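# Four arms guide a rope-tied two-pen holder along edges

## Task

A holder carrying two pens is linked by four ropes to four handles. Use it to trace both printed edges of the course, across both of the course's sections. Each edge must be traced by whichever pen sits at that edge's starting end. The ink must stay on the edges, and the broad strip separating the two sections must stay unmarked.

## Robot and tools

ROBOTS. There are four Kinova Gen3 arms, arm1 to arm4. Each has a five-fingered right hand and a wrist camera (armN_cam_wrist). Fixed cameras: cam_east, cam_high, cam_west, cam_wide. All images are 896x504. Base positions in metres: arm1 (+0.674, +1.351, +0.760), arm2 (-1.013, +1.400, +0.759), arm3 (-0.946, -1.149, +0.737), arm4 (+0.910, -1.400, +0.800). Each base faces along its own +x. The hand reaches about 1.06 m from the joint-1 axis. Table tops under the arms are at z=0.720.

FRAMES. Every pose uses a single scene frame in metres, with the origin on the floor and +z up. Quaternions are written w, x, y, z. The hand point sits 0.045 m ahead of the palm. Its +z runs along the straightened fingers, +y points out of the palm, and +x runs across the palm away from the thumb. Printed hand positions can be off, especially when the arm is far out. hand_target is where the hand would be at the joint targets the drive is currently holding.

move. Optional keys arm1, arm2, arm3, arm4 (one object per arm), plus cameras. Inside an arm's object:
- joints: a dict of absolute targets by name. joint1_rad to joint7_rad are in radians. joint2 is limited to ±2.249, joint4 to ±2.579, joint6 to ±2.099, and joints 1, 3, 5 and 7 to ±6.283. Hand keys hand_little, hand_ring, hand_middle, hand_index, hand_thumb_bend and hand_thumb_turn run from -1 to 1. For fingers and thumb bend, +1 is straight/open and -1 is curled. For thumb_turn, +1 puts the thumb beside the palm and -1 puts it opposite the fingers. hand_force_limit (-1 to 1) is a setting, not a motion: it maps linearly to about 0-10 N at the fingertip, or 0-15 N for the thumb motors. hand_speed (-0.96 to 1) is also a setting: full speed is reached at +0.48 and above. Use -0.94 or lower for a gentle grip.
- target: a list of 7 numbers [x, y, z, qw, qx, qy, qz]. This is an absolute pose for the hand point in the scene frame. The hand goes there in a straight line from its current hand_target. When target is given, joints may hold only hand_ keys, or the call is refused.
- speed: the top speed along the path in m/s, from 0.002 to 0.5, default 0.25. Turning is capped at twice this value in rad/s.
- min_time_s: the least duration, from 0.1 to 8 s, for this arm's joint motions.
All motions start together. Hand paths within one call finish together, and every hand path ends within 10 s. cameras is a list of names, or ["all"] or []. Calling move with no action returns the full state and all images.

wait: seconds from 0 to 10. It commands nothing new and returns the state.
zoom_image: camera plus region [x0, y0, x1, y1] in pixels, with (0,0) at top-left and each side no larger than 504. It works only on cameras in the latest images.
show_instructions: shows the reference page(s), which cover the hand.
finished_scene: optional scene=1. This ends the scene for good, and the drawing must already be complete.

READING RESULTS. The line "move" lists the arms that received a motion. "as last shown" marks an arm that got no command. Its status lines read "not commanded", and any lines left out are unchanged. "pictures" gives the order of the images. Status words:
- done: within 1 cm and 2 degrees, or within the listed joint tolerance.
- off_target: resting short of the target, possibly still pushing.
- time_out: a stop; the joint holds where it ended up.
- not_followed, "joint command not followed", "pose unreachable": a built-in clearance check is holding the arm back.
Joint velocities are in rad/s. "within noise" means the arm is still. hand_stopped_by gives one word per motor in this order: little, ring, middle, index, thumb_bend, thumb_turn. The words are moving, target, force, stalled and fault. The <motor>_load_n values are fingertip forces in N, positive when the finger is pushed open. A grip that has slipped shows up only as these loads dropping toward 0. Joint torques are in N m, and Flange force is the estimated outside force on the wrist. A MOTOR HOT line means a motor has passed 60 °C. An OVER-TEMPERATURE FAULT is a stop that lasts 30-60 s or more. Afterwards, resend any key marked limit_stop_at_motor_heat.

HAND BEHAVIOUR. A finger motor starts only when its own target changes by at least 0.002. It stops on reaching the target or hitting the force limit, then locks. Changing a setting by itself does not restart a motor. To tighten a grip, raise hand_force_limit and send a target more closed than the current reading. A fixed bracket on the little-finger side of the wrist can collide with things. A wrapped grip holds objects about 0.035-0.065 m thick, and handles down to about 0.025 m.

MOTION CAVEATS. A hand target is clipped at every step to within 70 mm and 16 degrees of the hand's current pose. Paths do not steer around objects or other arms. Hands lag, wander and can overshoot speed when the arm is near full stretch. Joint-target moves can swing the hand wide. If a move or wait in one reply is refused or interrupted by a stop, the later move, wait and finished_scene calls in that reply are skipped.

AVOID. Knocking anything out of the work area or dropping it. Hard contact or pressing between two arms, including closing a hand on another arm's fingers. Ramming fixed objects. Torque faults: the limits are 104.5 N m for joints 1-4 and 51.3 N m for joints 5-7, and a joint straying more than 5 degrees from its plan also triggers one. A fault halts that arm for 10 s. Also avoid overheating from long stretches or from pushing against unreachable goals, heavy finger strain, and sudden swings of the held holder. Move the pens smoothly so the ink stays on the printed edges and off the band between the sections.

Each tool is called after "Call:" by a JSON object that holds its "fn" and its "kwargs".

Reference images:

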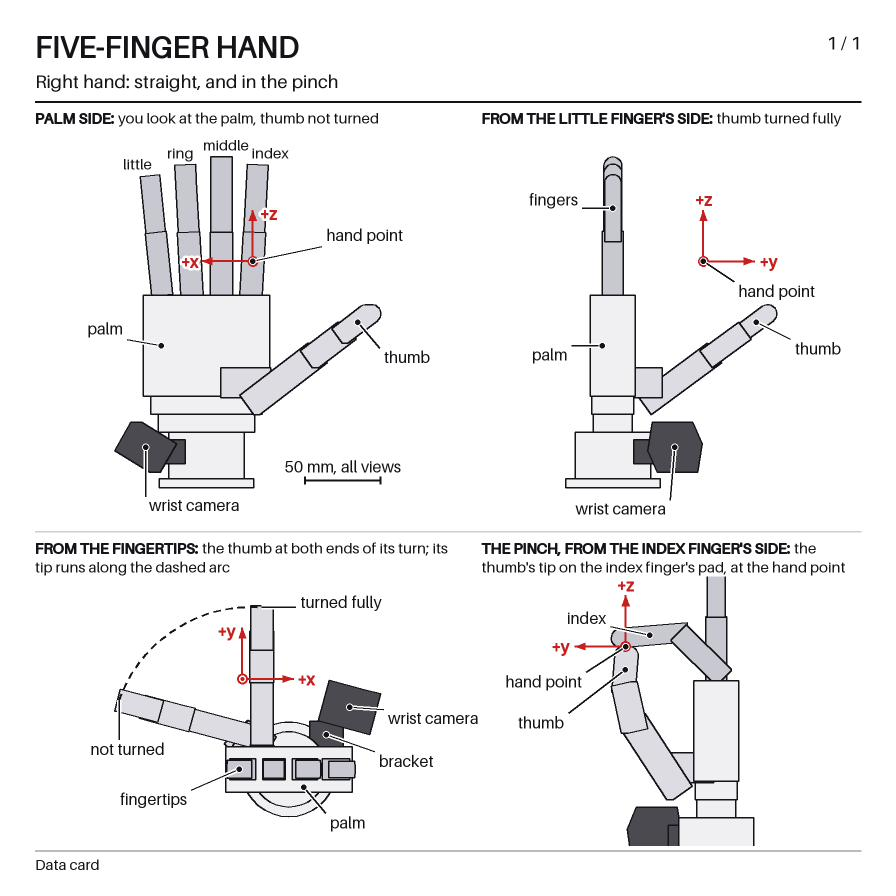

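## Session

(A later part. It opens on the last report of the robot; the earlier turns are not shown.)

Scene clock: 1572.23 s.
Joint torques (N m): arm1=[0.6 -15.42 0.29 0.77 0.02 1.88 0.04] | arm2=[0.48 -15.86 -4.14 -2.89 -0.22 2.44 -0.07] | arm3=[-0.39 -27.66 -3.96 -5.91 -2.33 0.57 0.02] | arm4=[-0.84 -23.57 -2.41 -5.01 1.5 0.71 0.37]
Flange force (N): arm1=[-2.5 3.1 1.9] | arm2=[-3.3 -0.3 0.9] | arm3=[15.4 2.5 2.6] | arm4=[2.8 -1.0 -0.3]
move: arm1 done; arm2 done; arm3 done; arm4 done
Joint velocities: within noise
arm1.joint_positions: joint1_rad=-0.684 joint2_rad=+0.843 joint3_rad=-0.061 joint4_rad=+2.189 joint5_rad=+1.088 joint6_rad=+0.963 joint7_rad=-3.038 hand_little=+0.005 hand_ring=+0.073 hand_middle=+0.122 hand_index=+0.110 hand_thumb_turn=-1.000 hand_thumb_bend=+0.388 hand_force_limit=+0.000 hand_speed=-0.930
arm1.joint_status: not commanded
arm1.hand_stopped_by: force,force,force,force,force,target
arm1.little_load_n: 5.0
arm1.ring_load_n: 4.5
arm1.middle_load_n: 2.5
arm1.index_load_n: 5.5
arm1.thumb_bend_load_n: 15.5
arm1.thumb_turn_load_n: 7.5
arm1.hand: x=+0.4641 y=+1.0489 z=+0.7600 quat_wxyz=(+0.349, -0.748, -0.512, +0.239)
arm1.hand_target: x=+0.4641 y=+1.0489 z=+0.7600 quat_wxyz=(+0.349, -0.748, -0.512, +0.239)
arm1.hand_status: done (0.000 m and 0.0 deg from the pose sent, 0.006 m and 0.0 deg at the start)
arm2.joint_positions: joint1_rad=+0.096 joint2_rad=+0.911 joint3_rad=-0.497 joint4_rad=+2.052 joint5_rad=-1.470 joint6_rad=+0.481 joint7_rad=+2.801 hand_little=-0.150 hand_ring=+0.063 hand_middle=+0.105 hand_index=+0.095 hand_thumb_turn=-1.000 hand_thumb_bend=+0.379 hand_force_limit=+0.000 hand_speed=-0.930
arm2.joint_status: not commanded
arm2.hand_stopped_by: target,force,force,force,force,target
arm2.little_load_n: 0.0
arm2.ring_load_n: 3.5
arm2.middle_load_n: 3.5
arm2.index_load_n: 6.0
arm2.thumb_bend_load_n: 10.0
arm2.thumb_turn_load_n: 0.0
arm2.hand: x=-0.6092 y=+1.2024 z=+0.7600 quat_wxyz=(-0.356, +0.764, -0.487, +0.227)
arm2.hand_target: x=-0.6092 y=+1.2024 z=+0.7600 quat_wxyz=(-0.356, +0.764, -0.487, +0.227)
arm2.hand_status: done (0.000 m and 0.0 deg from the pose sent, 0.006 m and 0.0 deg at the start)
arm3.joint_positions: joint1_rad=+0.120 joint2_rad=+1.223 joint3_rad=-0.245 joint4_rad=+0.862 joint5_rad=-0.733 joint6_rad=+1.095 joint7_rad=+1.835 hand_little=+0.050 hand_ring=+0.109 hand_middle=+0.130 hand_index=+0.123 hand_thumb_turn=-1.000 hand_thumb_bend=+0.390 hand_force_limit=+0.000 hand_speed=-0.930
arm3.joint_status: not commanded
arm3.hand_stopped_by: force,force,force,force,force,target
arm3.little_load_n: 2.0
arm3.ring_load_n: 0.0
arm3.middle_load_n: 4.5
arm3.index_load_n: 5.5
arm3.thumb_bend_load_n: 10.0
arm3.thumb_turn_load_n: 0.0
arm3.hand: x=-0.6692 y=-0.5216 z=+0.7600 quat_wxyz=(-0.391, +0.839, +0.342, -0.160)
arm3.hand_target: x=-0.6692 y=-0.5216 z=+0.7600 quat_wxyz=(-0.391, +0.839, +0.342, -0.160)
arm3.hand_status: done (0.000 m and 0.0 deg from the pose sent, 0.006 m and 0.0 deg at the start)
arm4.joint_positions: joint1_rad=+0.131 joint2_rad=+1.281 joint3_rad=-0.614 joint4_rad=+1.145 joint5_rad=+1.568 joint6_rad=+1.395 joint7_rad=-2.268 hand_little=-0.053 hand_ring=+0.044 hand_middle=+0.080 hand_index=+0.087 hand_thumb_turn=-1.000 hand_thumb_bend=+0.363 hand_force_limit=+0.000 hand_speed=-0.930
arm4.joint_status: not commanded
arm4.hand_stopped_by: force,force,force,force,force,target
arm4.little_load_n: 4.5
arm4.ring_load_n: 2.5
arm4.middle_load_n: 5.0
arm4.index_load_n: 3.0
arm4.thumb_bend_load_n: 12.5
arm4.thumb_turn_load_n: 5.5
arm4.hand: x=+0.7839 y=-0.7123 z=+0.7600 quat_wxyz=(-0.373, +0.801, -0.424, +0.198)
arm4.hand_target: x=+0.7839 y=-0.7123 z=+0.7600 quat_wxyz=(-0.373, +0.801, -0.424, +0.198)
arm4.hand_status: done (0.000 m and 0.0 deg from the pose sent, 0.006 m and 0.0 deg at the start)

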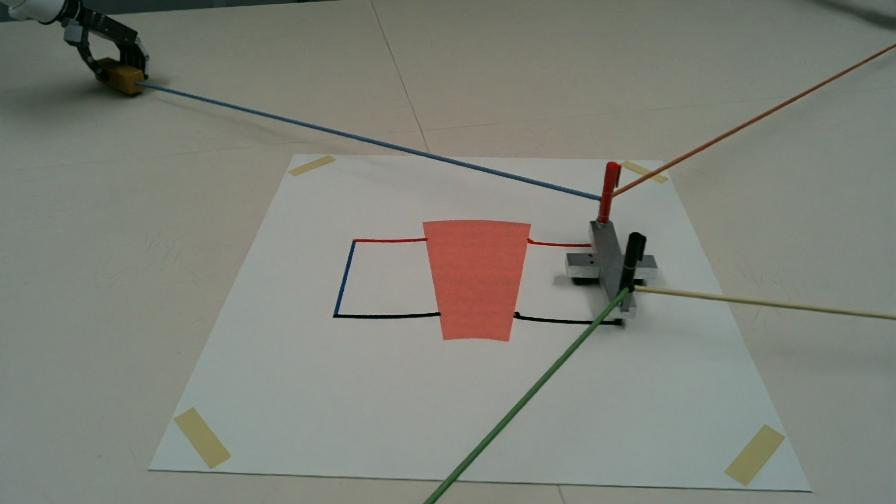

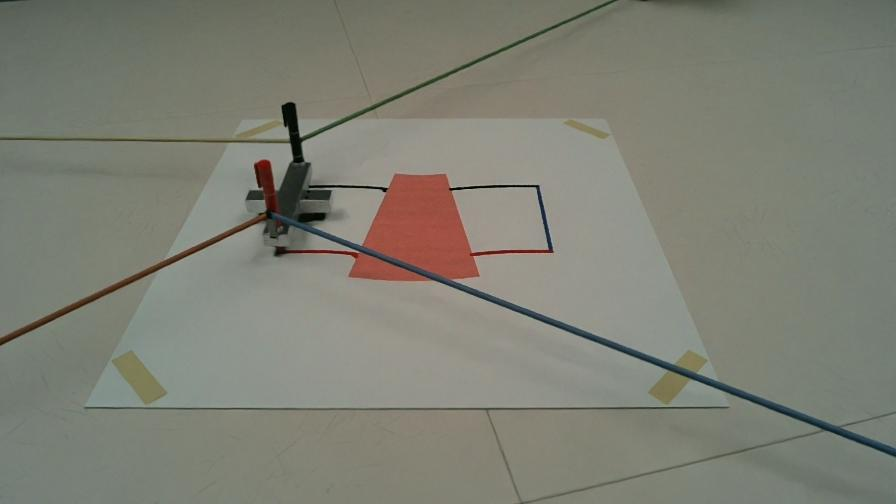

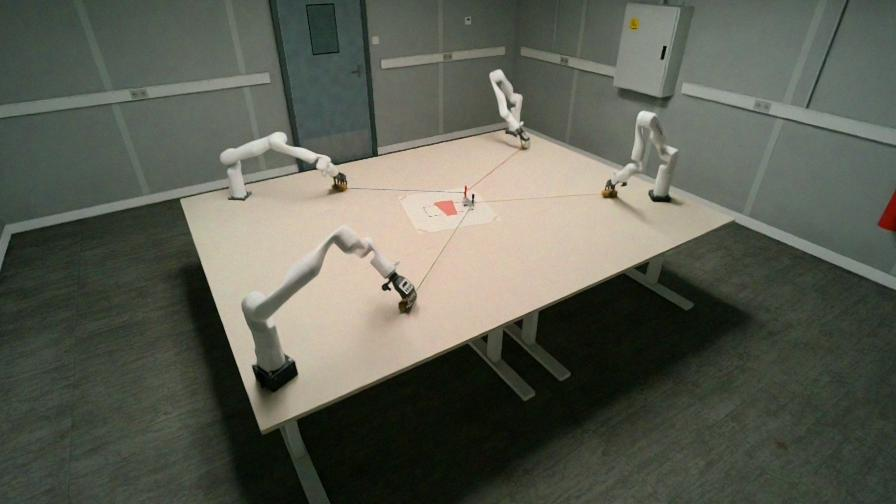

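Call:
{"fn": "move", "kwargs": {"arm1": {"target":[0.4613,1.0414,0.7470,0.3487,-0.7478,-0.5121,0.2388],"speed":0.015}, "arm2": {"target":[-0.6054,1.1954,0.7470,0.3564,-0.7644,0.4870,-0.2271],"speed":0.015}, "arm3": {"target":[-0.6638,-0.5157,0.7470,0.3913,-0.8391,-0.3424,0.1597],"speed":0.015}, "arm4": {"target":[0.7788,-0.7061,0.7470,0.3735,-0.8010,0.4241,-0.1977],"speed":0.015}, "cameras": ["all"]}}

Call:
{"fn": "zoom_image", "kwargs": {"camera": "cam_west", "region": [260, 230, 310, 270]}}

Call:
{"fn": "zoom_image", "kwargs": {"camera": "cam_east", "region": [580, 300, 630, 340]}}

Scene clock: 1580.13 s.
Joint torques (N m): arm1=[0.6 -15.84 0.41 0.87 0.01 1.92 0.06] | arm2=[0.28 -13.57 -2.41 -2.45 0.01 0.91 0.03] | arm3=[-0.92 -21.25 -1.83 -3.77 -0.7 -0.47 0.22] | arm4=[-1.49 -14.98 -3.36 -2.75 -0.39 -1.63 0.28]
Flange force (N): arm1=[-2.4 3.1 2.0] | arm2=[-4.0 -6.1 -5.3] | arm3=[13.8 -4.7 -5.2] | arm4=[5.8 -11.8 -9.4]
move: arm1 done; arm2 done; arm3 done; arm4 done
Joint velocities: within noise
arm1.joint_positions: joint1_rad=-0.680 joint2_rad=+0.882 joint3_rad=-0.054 joint4_rad=+2.160 joint5_rad=+1.103 joint6_rad=+0.954 joint7_rad=-3.047 hand_little=+0.005 hand_ring=+0.073 hand_middle=+0.122 hand_index=+0.110 hand_thumb_turn=-1.000 hand_thumb_bend=+0.388 hand_force_limit=+0.000 hand_speed=-0.930
arm1.joint_status: not commanded
arm1.hand_stopped_by: force,force,force,force,force,target
arm1.little_load_n: 5.0
arm1.ring_load_n: 4.5
arm1.middle_load_n: 2.5
arm1.index_load_n: 5.5
arm1.thumb_bend_load_n: 15.5
arm1.thumb_turn_load_n: 7.5
arm1.hand: x=+0.4613 y=+1.0414 z=+0.7470 quat_wxyz=(+0.349, -0.748, -0.512, +0.239)
arm1.hand_target: x=+0.4613 y=+1.0414 z=+0.7470 quat_wxyz=(+0.349, -0.748, -0.512, +0.239)
arm1.hand_status: done (0.000 m and 0.0 deg from the pose sent, 0.015 m and 0.0 deg at the start)
arm2.joint_positions: joint1_rad=+0.091 joint2_rad=+0.949 joint3_rad=-0.488 joint4_rad=+2.021 joint5_rad=-1.463 joint6_rad=+0.480 joint7_rad=+2.811 hand_little=-0.150 hand_ring=+0.063 hand_middle=+0.105 hand_index=+0.095 hand_thumb_turn=-1.000 hand_thumb_bend=+0.379 hand_force_limit=+0.000 hand_speed=-0.930
arm2.joint_status: not commanded
arm2.hand_stopped_by: target,force,force,force,force,target
arm2.little_load_n: 0.0
arm2.ring_load_n: 3.0
arm2.middle_load_n: 2.5
arm2.index_load_n: 5.0
arm2.thumb_bend_load_n: 11.5
arm2.thumb_turn_load_n: 0.0
arm2.hand: x=-0.6054 y=+1.1954 z=+0.7470 quat_wxyz=(-0.356, +0.764, -0.487, +0.227)
arm2.hand_target: x=-0.6054 y=+1.1954 z=+0.7470 quat_wxyz=(-0.356, +0.764, -0.487, +0.227)
arm2.hand_status: done (0.000 m and 0.0 deg from the pose sent, 0.015 m and 0.0 deg at the start)
arm3.joint_positions: joint1_rad=+0.114 joint2_rad=+1.265 joint3_rad=-0.239 joint4_rad=+0.806 joint5_rad=-0.729 joint6_rad=+1.110 joint7_rad=+1.828 hand_little=+0.050 hand_ring=+0.109 hand_middle=+0.130 hand_index=+0.123 hand_thumb_turn=-1.000 hand_thumb_bend=+0.390 hand_force_limit=+0.000 hand_speed=-0.930
arm3.joint_status: not commanded
arm3.hand_stopped_by: force,force,force,force,force,target
arm3.little_load_n: 1.0
arm3.ring_load_n: 0.0
arm3.middle_load_n: 5.0
arm3.index_load_n: 5.0
arm3.thumb_bend_load_n: 11.0
arm3.thumb_turn_load_n: 1.0
arm3.hand: x=-0.6638 y=-0.5157 z=+0.7470 quat_wxyz=(-0.391, +0.839, +0.342, -0.160)
arm3.hand_target: x=-0.6638 y=-0.5157 z=+0.7470 quat_wxyz=(-0.391, +0.839, +0.342, -0.160)
arm3.hand_status: done (0.000 m and 0.0 deg from the pose sent, 0.015 m and 0.0 deg at the start)
arm4.joint_positions: joint1_rad=+0.117 joint2_rad=+1.317 joint3_rad=-0.609 joint4_rad=+1.096 joint5_rad=+1.573 joint6_rad=+1.390 joint7_rad=-2.256 hand_little=-0.053 hand_ring=+0.044 hand_middle=+0.080 hand_index=+0.087 hand_thumb_turn=-1.000 hand_thumb_bend=+0.363 hand_force_limit=+0.000 hand_speed=-0.930
arm4.joint_status: not commanded
arm4.hand_stopped_by: force,force,force,force,force,target
arm4.little_load_n: 4.0
arm4.ring_load_n: 1.5
arm4.middle_load_n: 4.0
arm4.index_load_n: 3.0
arm4.thumb_bend_load_n: 12.0
arm4.thumb_turn_load_n: 4.0
arm4.hand: x=+0.7789 y=-0.7061 z=+0.7470 quat_wxyz=(-0.374, +0.801, -0.424, +0.198)
arm4.hand_target: x=+0.7788 y=-0.7061 z=+0.7470 quat_wxyz=(-0.373, +0.801, -0.424, +0.198)
arm4.hand_status: done (0.000 m and 0.0 deg from the pose sent, 0.015 m and 0.0 deg at the start)
pictures: arm1_cam_wrist, arm2_cam_wrist, arm3_cam_wrist, arm4_cam_wrist, cam_east, cam_high, cam_west, cam_wide

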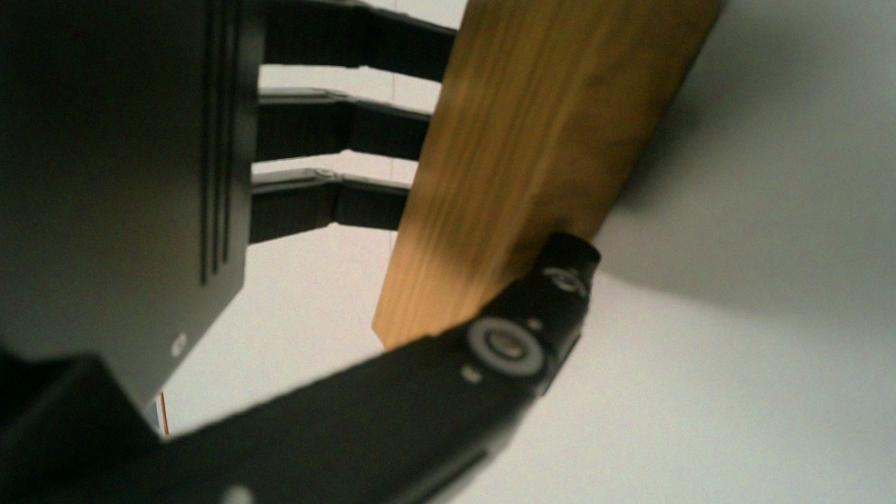

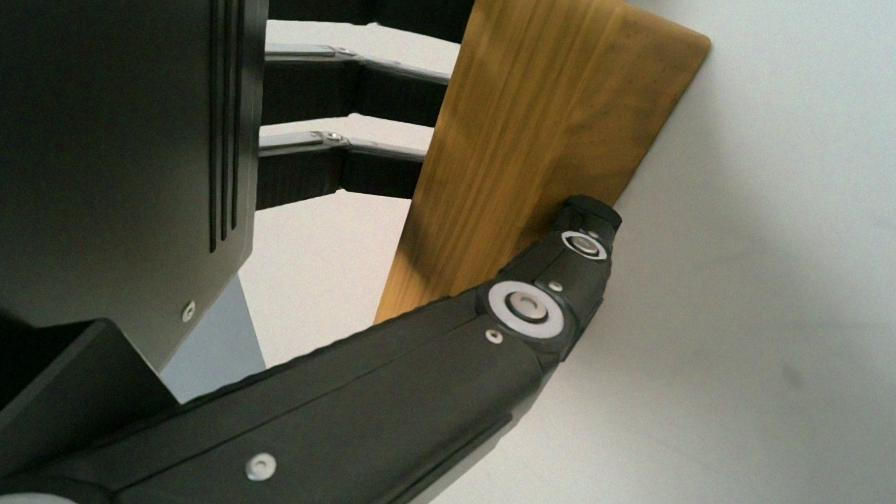

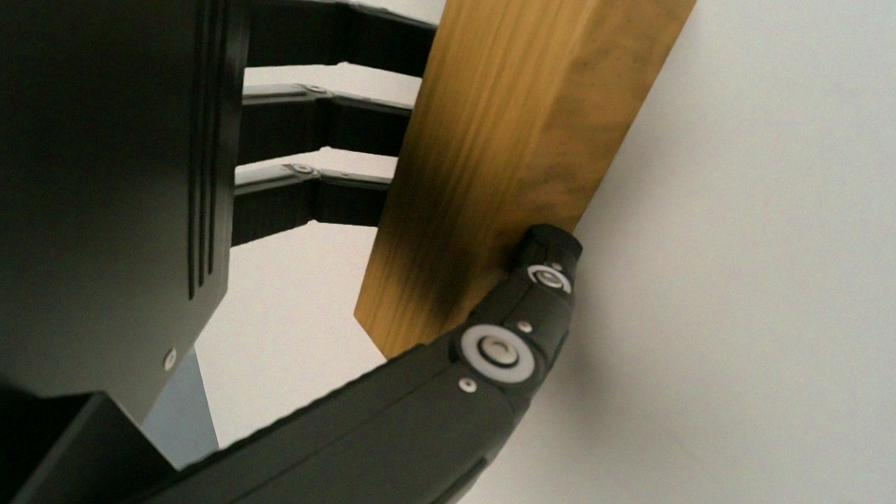

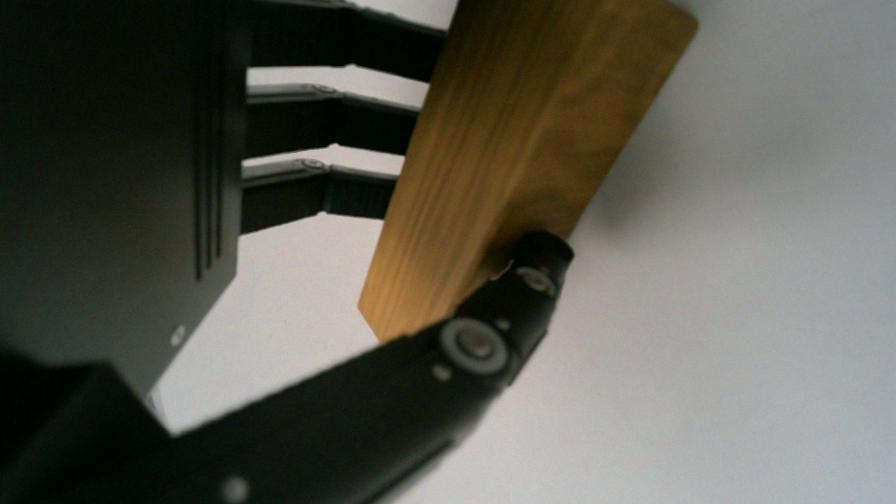

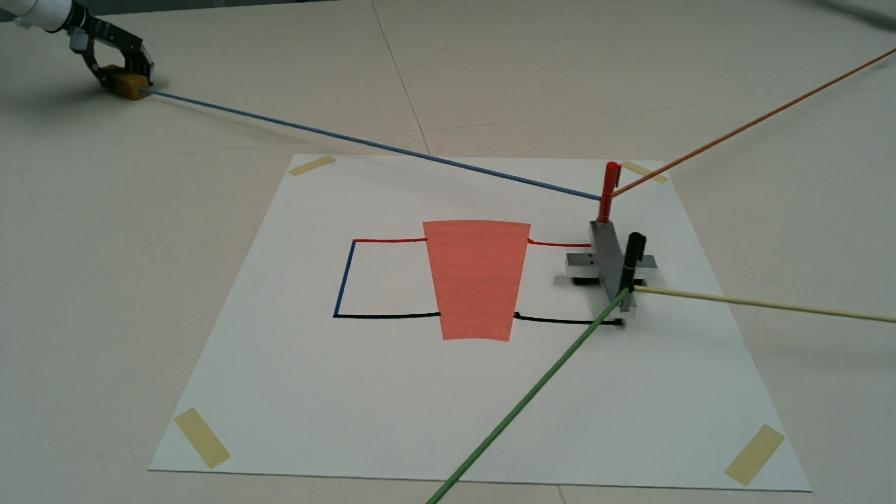

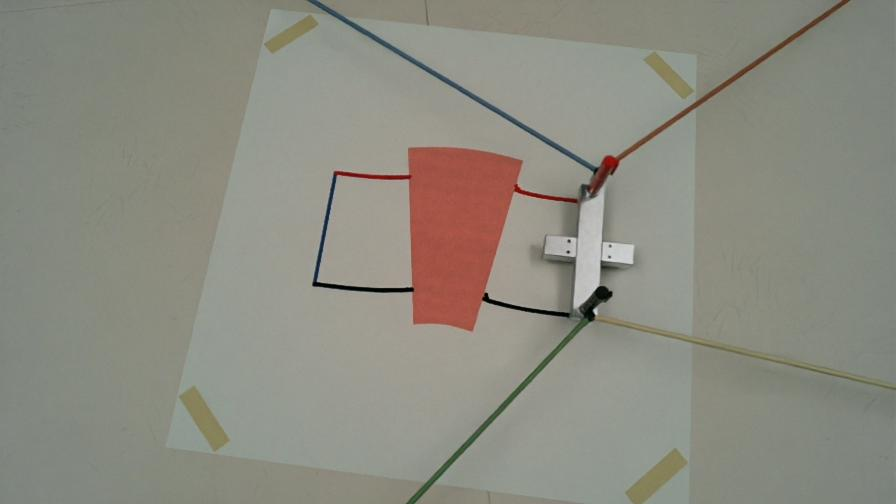

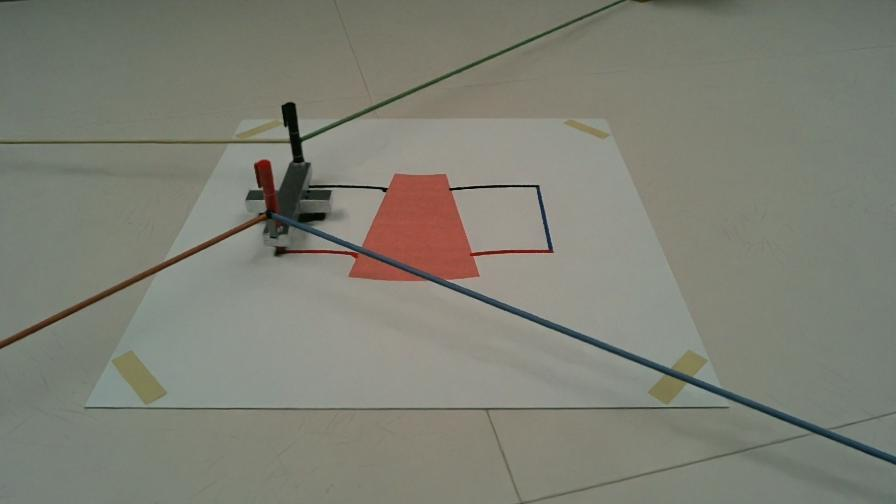

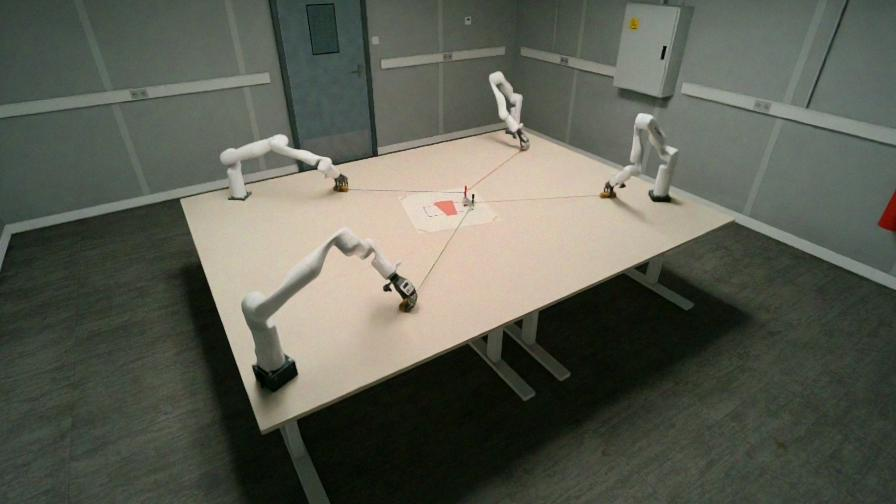

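Scaled by 10.080 from the camera's image (finer frame: 1280x720).

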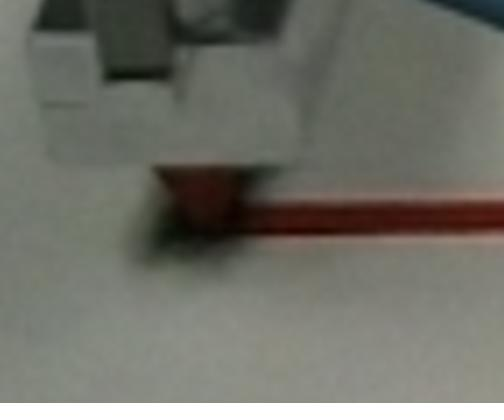

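Scaled by 10.080 from the camera's image (finer frame: 1280x720).

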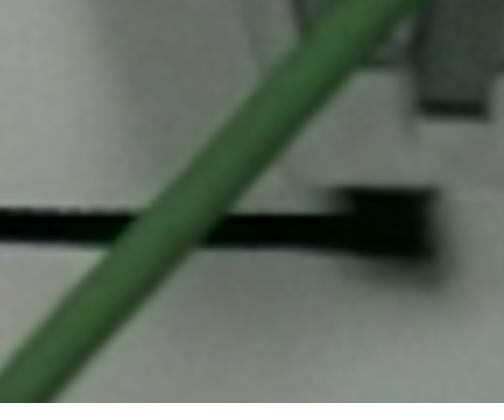

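Call:
{"fn": "move", "kwargs": {"arm1": {"target":[0.4613,1.0414,0.7440,0.3487,-0.7478,-0.5121,0.2388],"speed":0.01}, "arm2": {"target":[-0.6054,1.1954,0.7482,0.3564,-0.7644,0.4870,-0.2271],"speed":0.01}, "arm3": {"target":[-0.6638,-0.5157,0.7480,0.3913,-0.8391,-0.3424,0.1597],"speed":0.01}, "arm4": {"target":[0.7788,-0.7061,0.7487,0.3735,-0.8010,0.4241,-0.1977],"speed":0.01}}}

Scene clock: 1588.87 s.
Joint torques (N m): arm1=[1.28 -9.88 -1.98 -0.89 0.17 -2.49 0.04] | arm2=[0.49 -16.28 -4.23 -2.82 -0.22 2.45 -0.08] | arm3=[-0.23 -26.52 -3.25 -5.37 -1.85 0.44 0.04] | arm4=[-0.96 -23.85 -2.33 -5.04 1.52 0.72 0.37]
Flange force (N): arm1=[0.1 -12.6 -14.5] | arm2=[-3.5 -0.3 0.8] | arm3=[16.2 0.8 1.6] | arm4=[3.0 -1.2 -0.2]
move: arm1 done; arm2 done; arm3 done; arm4 done
Joint velocities: within noise
arm1.joint_positions: joint1_rad=-0.681 joint2_rad=+0.891 joint3_rad=-0.053 joint4_rad=+2.159 joint5_rad=+1.107 joint6_rad=+0.950 joint7_rad=-3.054 hand_little=+0.005 hand_ring=+0.073 hand_middle=+0.121 hand_index=+0.110 hand_thumb_turn=-1.000 hand_thumb_bend=+0.388 hand_force_limit=+0.000 hand_speed=-0.930
arm1.joint_status: not commanded
arm1.hand_stopped_by: force,force,force,force,force,target
arm1.little_load_n: 3.0
arm1.ring_load_n: 2.5
arm1.middle_load_n: 0.0
arm1.index_load_n: 5.0
arm1.thumb_bend_load_n: 15.5
arm1.thumb_turn_load_n: 3.5
arm1.hand: x=+0.4613 y=+1.0414 z=+0.7440 quat_wxyz=(+0.349, -0.748, -0.512, +0.239)
arm1.hand_target: x=+0.4613 y=+1.0414 z=+0.7440 quat_wxyz=(+0.349, -0.748, -0.512, +0.239)
arm1.hand_status: done (0.000 m and 0.0 deg from the pose sent, 0.003 m and 0.0 deg at the start)
arm2.joint_positions: joint1_rad=+0.091 joint2_rad=+0.945 joint3_rad=-0.487 joint4_rad=+2.022 joint5_rad=-1.460 joint6_rad=+0.481 joint7_rad=+2.806 hand_little=-0.150 hand_ring=+0.063 hand_middle=+0.105 hand_index=+0.095 hand_thumb_turn=-1.000 hand_thumb_bend=+0.379 hand_force_limit=+0.000 hand_speed=-0.930
arm2.joint_status: not commanded
arm2.hand_stopped_by: target,force,force,force,force,target
arm2.little_load_n: 0.0
arm2.ring_load_n: 3.5
arm2.middle_load_n: 3.0
arm2.index_load_n: 6.0
arm2.thumb_bend_load_n: 10.5
arm2.thumb_turn_load_n: 0.0
arm2.hand: x=-0.6054 y=+1.1954 z=+0.7482 quat_wxyz=(-0.356, +0.764, -0.487, +0.227)
arm2.hand_target: x=-0.6054 y=+1.1954 z=+0.7482 quat_wxyz=(-0.356, +0.764, -0.487, +0.227)
arm2.hand_status: done (0.000 m and 0.0 deg from the pose sent, 0.001 m and 0.0 deg at the start)
arm3.joint_positions: joint1_rad=+0.114 joint2_rad=+1.264 joint3_rad=-0.239 joint4_rad=+0.806 joint5_rad=-0.728 joint6_rad=+1.110 joint7_rad=+1.827 hand_little=+0.050 hand_ring=+0.109 hand_middle=+0.130 hand_index=+0.123 hand_thumb_turn=-1.000 hand_thumb_bend=+0.390 hand_force_limit=+0.000 hand_speed=-0.930
arm3.joint_status: not commanded
arm3.hand_stopped_by: force,force,force,force,force,target
arm3.little_load_n: 2.0
arm3.ring_load_n: 0.0
arm3.middle_load_n: 5.5
arm3.index_load_n: 5.5
arm3.thumb_bend_load_n: 10.5
arm3.thumb_turn_load_n: 0.5
arm3.hand: x=-0.6638 y=-0.5157 z=+0.7480 quat_wxyz=(-0.391, +0.839, +0.342, -0.160)
arm3.hand_target: x=-0.6638 y=-0.5157 z=+0.7480 quat_wxyz=(-0.391, +0.839, +0.342, -0.160)
arm3.hand_status: done (0.000 m and 0.0 deg from the pose sent, 0.001 m and 0.0 deg at the start)
arm4.joint_positions: joint1_rad=+0.117 joint2_rad=+1.314 joint3_rad=-0.609 joint4_rad=+1.097 joint5_rad=+1.572 joint6_rad=+1.391 joint7_rad=-2.254 hand_little=-0.053 hand_ring=+0.044 hand_middle=+0.080 hand_index=+0.087 hand_thumb_turn=-1.000 hand_thumb_bend=+0.363 hand_force_limit=+0.000 hand_speed=-0.930
arm4.joint_status: not commanded
arm4.hand_stopped_by: force,force,force,force,force,target
arm4.little_load_n: 4.0
arm4.ring_load_n: 2.0
arm4.middle_load_n: 4.5
arm4.index_load_n: 4.0
arm4.thumb_bend_load_n: 12.0
arm4.thumb_turn_load_n: 4.5
arm4.hand: x=+0.7788 y=-0.7061 z=+0.7487 quat_wxyz=(-0.373, +0.801, -0.424, +0.198)
arm4.hand_target: x=+0.7788 y=-0.7061 z=+0.7487 quat_wxyz=(-0.374, +0.801, -0.424, +0.198)
arm4.hand_status: done (0.000 m and 0.0 deg from the pose sent, 0.002 m and 0.0 deg at the start)
pictures: none

Call:
{"fn": "move", "kwargs": {"arm1": {"target":[0.4613,1.0414,0.7453,0.3487,-0.7478,-0.5121,0.2388],"speed":0.01}, "arm2": {"target":[-0.6054,1.1954,0.7477,0.3564,-0.7644,0.4870,-0.2271],"speed":0.01}, "arm3": {"target":[-0.6638,-0.5157,0.7475,0.3913,-0.8391,-0.3424,0.1597],"speed":0.01}, "arm4": {"target":[0.7788,-0.7061,0.7480,0.3735,-0.8010,0.4241,-0.1977],"speed":0.01}}}

Scene clock: 1594.20 s.
Joint torques (N m): arm1=[0.59 -15.87 0.36 0.92 0.01 1.88 0.06] | arm2=[0.49 -16.28 -4.2 -2.83 -0.16 2.4 -0.07] | arm3=[-0.54 -23.84 -2.47 -4.68 -1.27 -0.2 0.12] | arm4=[-0.95 -21.36 -2.46 -4.44 1.01 0.11 0.38]
Flange force (N): arm1=[-2.5 3.1 2.0] | arm2=[-3.7 -0.3 0.9] | arm3=[14.6 -2.0 -2.1] | arm4=[3.8 -4.0 -3.0]
move: arm1 done; arm2 done; arm3 done; arm4 done
Joint velocities: within noise
arm1.joint_positions: joint1_rad=-0.680 joint2_rad=+0.887 joint3_rad=-0.053 joint4_rad=+2.160 joint5_rad=+1.105 joint6_rad=+0.951 joint7_rad=-3.051 hand_little=+0.005 hand_ring=+0.073 hand_middle=+0.122 hand_index=+0.110 hand_thumb_turn=-1.000 hand_thumb_bend=+0.388 hand_force_limit=+0.000 hand_speed=-0.930
arm1.joint_status: not commanded
arm1.hand_stopped_by: force,force,force,force,force,target
arm1.little_load_n: 4.0
arm1.ring_load_n: 3.5
arm1.middle_load_n: 1.5
arm1.index_load_n: 7.0
arm1.thumb_bend_load_n: 14.5
arm1.thumb_turn_load_n: 4.0
arm1.hand: x=+0.4613 y=+1.0414 z=+0.7453 quat_wxyz=(+0.349, -0.748, -0.512, +0.239)
arm1.hand_target: x=+0.4613 y=+1.0414 z=+0.7453 quat_wxyz=(+0.349, -0.748, -0.512, +0.239)
arm1.hand_status: done (0.000 m and 0.0 deg from the pose sent, 0.001 m and 0.0 deg at the start)
arm2.joint_positions: joint1_rad=+0.091 joint2_rad=+0.947 joint3_rad=-0.487 joint4_rad=+2.022 joint5_rad=-1.461 joint6_rad=+0.481 joint7_rad=+2.808 hand_little=-0.150 hand_ring=+0.063 hand_middle=+0.105 hand_index=+0.095 hand_thumb_turn=-1.000 hand_thumb_bend=+0.379 hand_force_limit=+0.000 hand_speed=-0.930
arm2.joint_status: not commanded
arm2.hand_stopped_by: target,force,force,force,force,target
arm2.little_load_n: 0.0
arm2.ring_load_n: 3.5
arm2.middle_load_n: 3.5
arm2.index_load_n: 6.0
arm2.thumb_bend_load_n: 10.0
arm2.thumb_turn_load_n: 0.0
arm2.hand: x=-0.6054 y=+1.1954 z=+0.7477 quat_wxyz=(-0.356, +0.764, -0.487, +0.227)
arm2.hand_target: x=-0.6054 y=+1.1954 z=+0.7477 quat_wxyz=(-0.356, +0.764, -0.487, +0.227)
arm2.hand_status: done (0.000 m and 0.0 deg from the pose sent, 0.000 m and 0.0 deg at the start)
arm3.joint_positions: joint1_rad=+0.114 joint2_rad=+1.264 joint3_rad=-0.239 joint4_rad=+0.806 joint5_rad=-0.729 joint6_rad=+1.110 joint7_rad=+1.827 hand_little=+0.050 hand_ring=+0.109 hand_middle=+0.130 hand_index=+0.123 hand_thumb_turn=-1.000 hand_thumb_bend=+0.390 hand_force_limit=+0.000 hand_speed=-0.930
arm3.joint_status: not commanded
arm3.hand_stopped_by: force,force,force,force,force,target
arm3.little_load_n: 1.0
arm3.ring_load_n: 0.0
arm3.middle_load_n: 4.5
arm3.index_load_n: 5.0
arm3.thumb_bend_load_n: 11.0
arm3.thumb_turn_load_n: 0.5
arm3.hand: x=-0.6638 y=-0.5157 z=+0.7475 quat_wxyz=(-0.391, +0.839, +0.342, -0.160)
arm3.hand_target: x=-0.6638 y=-0.5157 z=+0.7475 quat_wxyz=(-0.391, +0.839, +0.342, -0.160)
arm3.hand_status: done (0.000 m and 0.0 deg from the pose sent, 0.000 m and 0.0 deg at the start)
arm4.joint_positions: joint1_rad=+0.117 joint2_rad=+1.315 joint3_rad=-0.609 joint4_rad=+1.097 joint5_rad=+1.572 joint6_rad=+1.390 joint7_rad=-2.255 hand_little=-0.053 hand_ring=+0.044 hand_middle=+0.080 hand_index=+0.087 hand_thumb_turn=-1.000 hand_thumb_bend=+0.363 hand_force_limit=+0.000 hand_speed=-0.930
arm4.joint_status: not commanded
arm4.hand_stopped_by: force,force,force,force,force,target
arm4.little_load_n: 4.0
arm4.ring_load_n: 2.0
arm4.middle_load_n: 4.5
arm4.index_load_n: 3.5
arm4.thumb_bend_load_n: 12.0
arm4.thumb_turn_load_n: 4.0
arm4.hand: x=+0.7788 y=-0.7061 z=+0.7480 quat_wxyz=(-0.373, +0.801, -0.424, +0.198)
arm4.hand_target: x=+0.7788 y=-0.7061 z=+0.7480 quat_wxyz=(-0.373, +0.801, -0.424, +0.198)
arm4.hand_status: done (0.000 m and 0.0 deg from the pose sent, 0.001 m and 0.0 deg at the start)
pictures: none

Call:
{"fn": "move", "kwargs": {"arm1": {"target":[0.4613,1.0414,0.7450,0.3487,-0.7478,-0.5121,0.2388],"speed":0.01,"joints":{"hand_thumb_bend":0.5,"hand_little":0.15,"hand_ring":0.2,"hand_middle":0.24,"hand_index":0.24}}, "arm2": {"target":[-0.6054,1.1954,0.7474,0.3564,-0.7644,0.4870,-0.2271],"speed":0.01,"joints":{"hand_thumb_bend":0.5,"hand_little":0.1,"hand_ring":0.2,"hand_middle":0.24,"hand_index":0.24}}, "arm3": {"target":[-0.6638,-0.5157,0.7476,0.3913,-0.8391,-0.3424,0.1597],"speed":0.01,"joints":{"hand_thumb_bend":0.5,"hand_little":0.18,"hand_ring":0.22,"hand_middle":0.24,"hand_index":0.24}}, "arm4": {"target":[0.7788,-0.7061,0.7481,0.3735,-0.8010,0.4241,-0.1977],"speed":0.01,"joints":{"hand_thumb_bend":0.48,"hand_little":0.1,"hand_ring":0.18,"hand_middle":0.2,"hand_index":0.2}}, "cameras": ["all"]}}

Scene clock: 1617.33 s.
Joint torques (N m): arm1=[3.16 -11.05 1.36 1.8 -0.13 0.65 0.1] | arm2=[0.49 -15.96 -3.98 -2.71 -0.16 2.26 -0.06] | arm3=[-2.12 -24.54 -3.9 -4.55 -2.01 0.33 0.02] | arm4=[-0.77 -22.9 -2.32 -4.76 1.34 0.6 0.38]
Flange force (N): arm1=[-2.2 -3.0 -12.9] | arm2=[-3.5 -1.1 0.3] | arm3=[16.0 0.4 -2.6] | arm4=[2.9 -2.1 -1.3]
move: arm1 done; arm2 done; arm3 done; arm4 done
Joint velocities: within noise
arm1.joint_positions: joint1_rad=-0.680 joint2_rad=+0.888 joint3_rad=-0.053 joint4_rad=+2.160 joint5_rad=+1.106 joint6_rad=+0.951 joint7_rad=-3.052 hand_little=+0.150 hand_ring=+0.200 hand_middle=+0.236 hand_index=+0.240 hand_thumb_turn=-1.000 hand_thumb_bend=+0.500 hand_force_limit=+0.000 hand_speed=-0.930
arm1.joint_status: all done
arm1.hand_stopped_by: target,target,target,target,target,target
arm1.little_load_n: 0.0
arm1.ring_load_n: 0.0
arm1.middle_load_n: -15.5
arm1.index_load_n: 0.0
arm1.thumb_bend_load_n: 0.0
arm1.thumb_turn_load_n: 0.0
arm1.hand: x=+0.4613 y=+1.0414 z=+0.7450 quat_wxyz=(+0.349, -0.748, -0.512, +0.239)
arm1.hand_target: x=+0.4613 y=+1.0414 z=+0.7450 quat_wxyz=(+0.349, -0.748, -0.512, +0.239)
arm1.hand_status: done (0.000 m and 0.0 deg from the pose sent, 0.000 m and 0.0 deg at the start)
arm2.joint_positions: joint1_rad=+0.091 joint2_rad=+0.947 joint3_rad=-0.487 joint4_rad=+2.021 joint5_rad=-1.462 joint6_rad=+0.481 joint7_rad=+2.809 hand_little=+0.100 hand_ring=+0.200 hand_middle=+0.240 hand_index=+0.240 hand_thumb_turn=-1.000 hand_thumb_bend=+0.500 hand_force_limit=+0.000 hand_speed=-0.930
arm2.joint_status: all done
arm2.hand_stopped_by: target,target,target,target,target,target
arm2.little_load_n: 0.0
arm2.ring_load_n: 0.0
arm2.middle_load_n: 0.0
arm2.index_load_n: 0.0
arm2.thumb_bend_load_n: 0.0
arm2.thumb_turn_load_n: 0.0
arm2.hand: x=-0.6054 y=+1.1954 z=+0.7474 quat_wxyz=(-0.356, +0.764, -0.487, +0.227)
arm2.hand_target: x=-0.6054 y=+1.1954 z=+0.7474 quat_wxyz=(-0.356, +0.764, -0.487, +0.227)
arm2.hand_status: done (0.000 m and 0.0 deg from the pose sent, 0.000 m and 0.0 deg at the start)
arm3.joint_positions: joint1_rad=+0.114 joint2_rad=+1.264 joint3_rad=-0.239 joint4_rad=+0.806 joint5_rad=-0.729 joint6_rad=+1.110 joint7_rad=+1.827 hand_little=+0.180 hand_ring=+0.220 hand_middle=+0.239 hand_index=+0.240 hand_thumb_turn=-1.000 hand_thumb_bend=+0.500 hand_force_limit=+0.000 hand_speed=-0.930
arm3.joint_status: all done
arm3.hand_stopped_by: target,target,target,target,target,target
arm3.little_load_n: 0.0
arm3.ring_load_n: 0.0
arm3.middle_load_n: -4.5
arm3.index_load_n: 0.0
arm3.thumb_bend_load_n: 0.0
arm3.thumb_turn_load_n: 0.0
arm3.hand: x=-0.6638 y=-0.5157 z=+0.7476 quat_wxyz=(-0.391, +0.839, +0.342, -0.160)
arm3.hand_target: x=-0.6638 y=-0.5157 z=+0.7476 quat_wxyz=(-0.391, +0.839, +0.342, -0.160)
arm3.hand_status: done (0.000 m and 0.0 deg from the pose sent, 0.000 m and 0.0 deg at the start)
arm4.joint_positions: joint1_rad=+0.117 joint2_rad=+1.315 joint3_rad=-0.609 joint4_rad=+1.097 joint5_rad=+1.572 joint6_rad=+1.390 joint7_rad=-2.255 hand_little=+0.100 hand_ring=+0.180 hand_middle=+0.200 hand_index=+0.200 hand_thumb_turn=-1.000 hand_thumb_bend=+0.480 hand_force_limit=+0.000 hand_speed=-0.930
arm4.joint_status: all done
arm4.hand_stopped_by: target,target,target,target,target,target
arm4.little_load_n: 0.0
arm4.ring_load_n: 0.0
arm4.middle_load_n: 0.0
arm4.index_load_n: 0.0
arm4.thumb_bend_load_n: 0.0
arm4.thumb_turn_load_n: -0.5
arm4.hand: x=+0.7788 y=-0.7061 z=+0.7481 quat_wxyz=(-0.373, +0.801, -0.424, +0.198)
arm4.hand_target: x=+0.7788 y=-0.7061 z=+0.7481 quat_wxyz=(-0.373, +0.801, -0.424, +0.198)
arm4.hand_status: done (0.000 m and 0.0 deg from the pose sent, 0.000 m and 0.0 deg at the start)
pictures: arm1_cam_wrist, arm2_cam_wrist, arm3_cam_wrist, arm4_cam_wrist, cam_east, cam_high, cam_west, cam_wide

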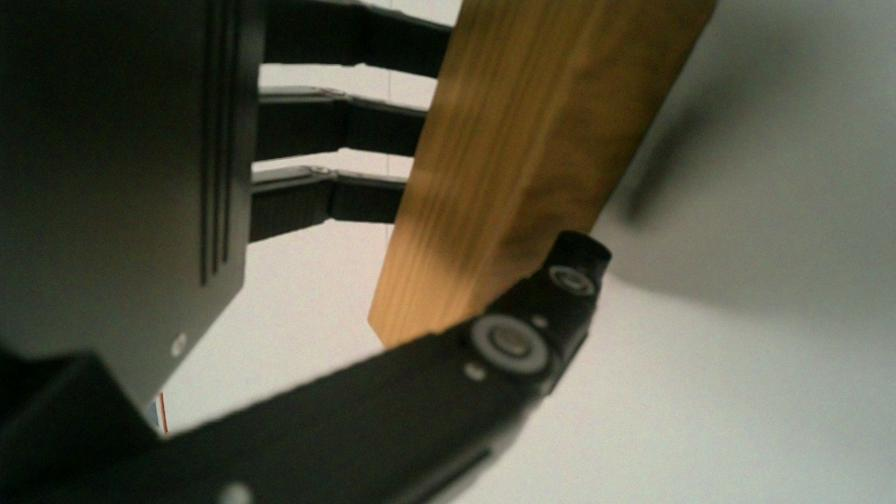

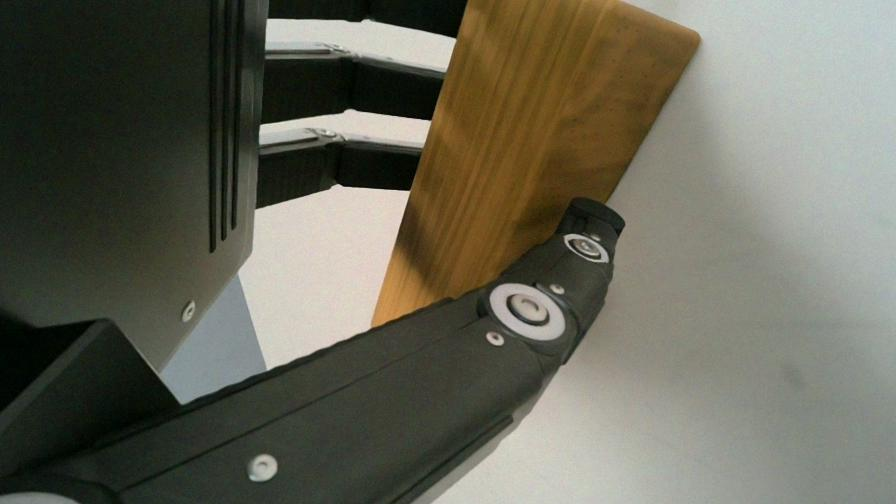

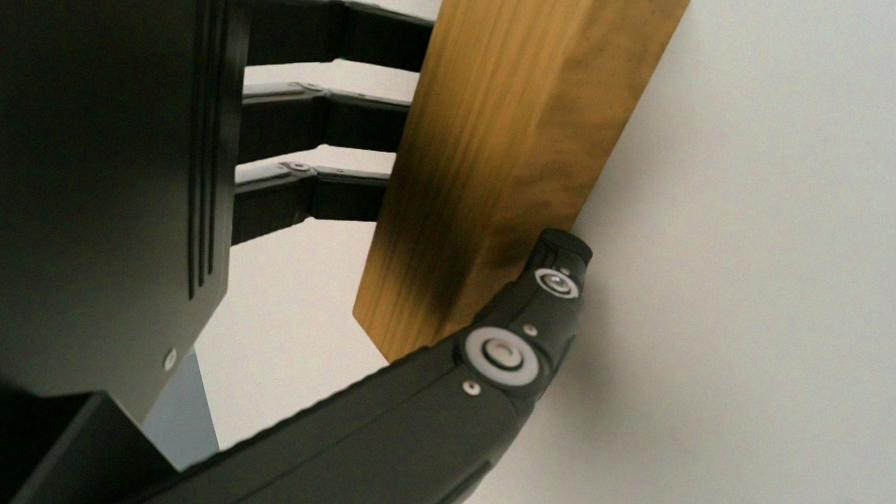

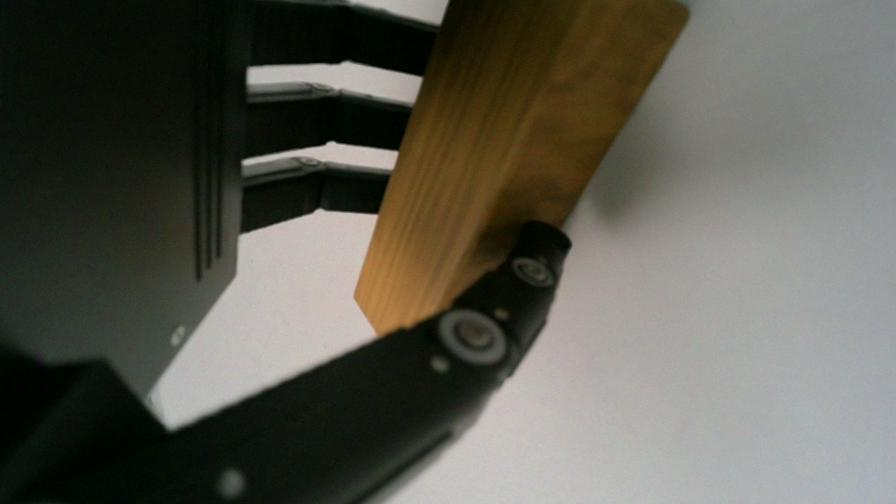

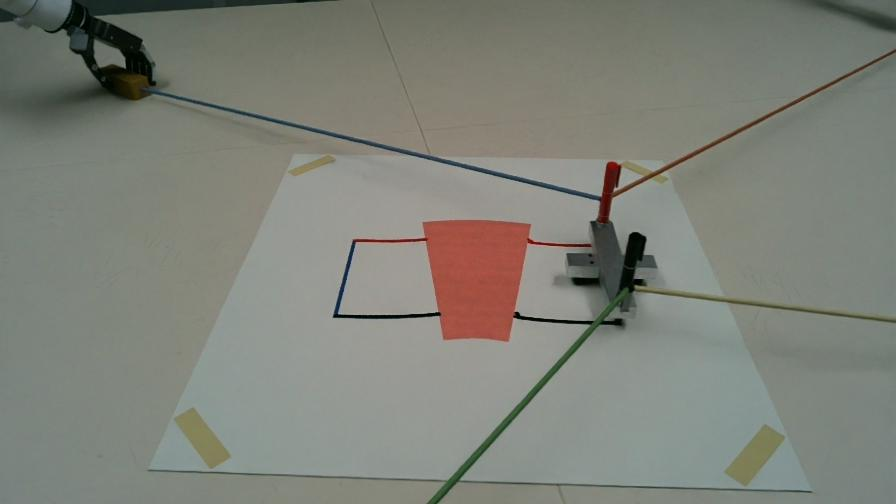

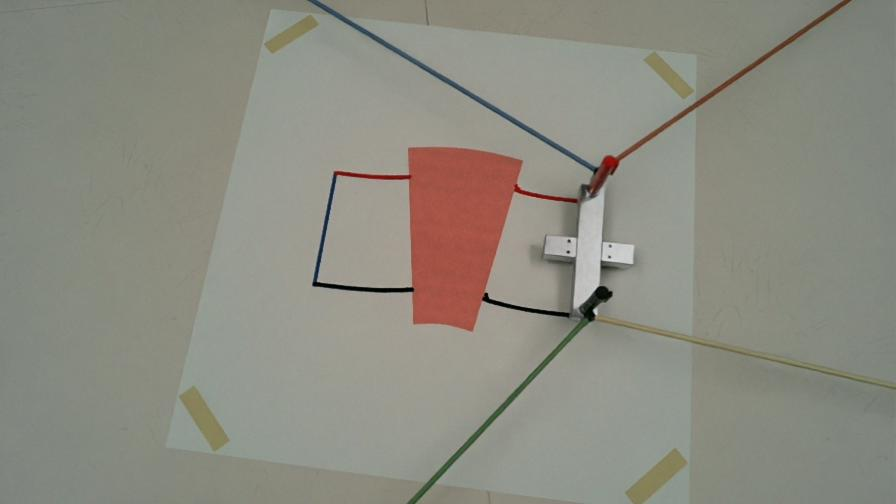

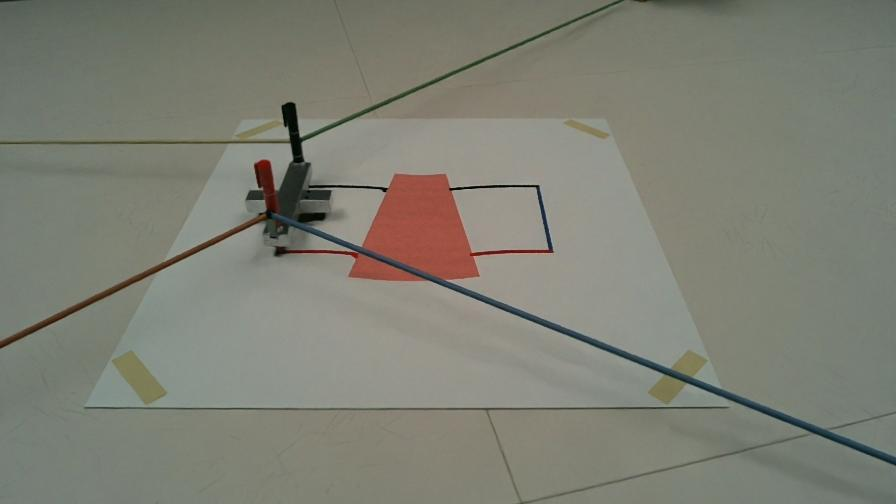

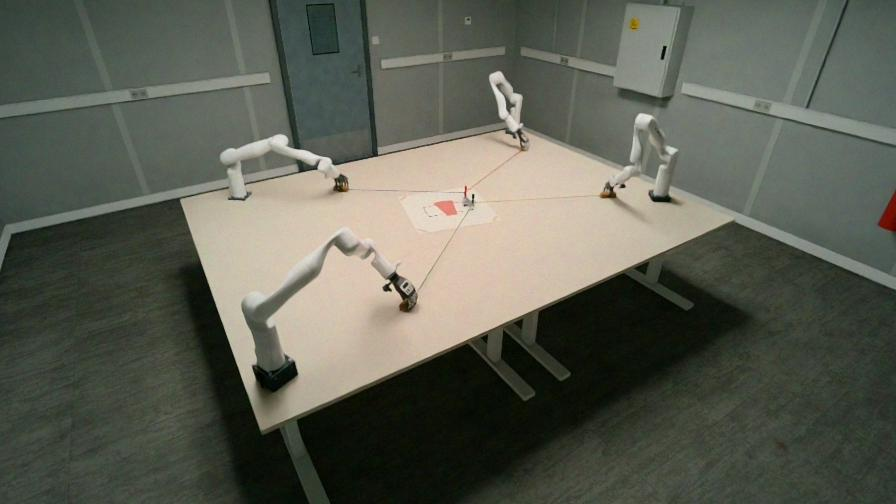

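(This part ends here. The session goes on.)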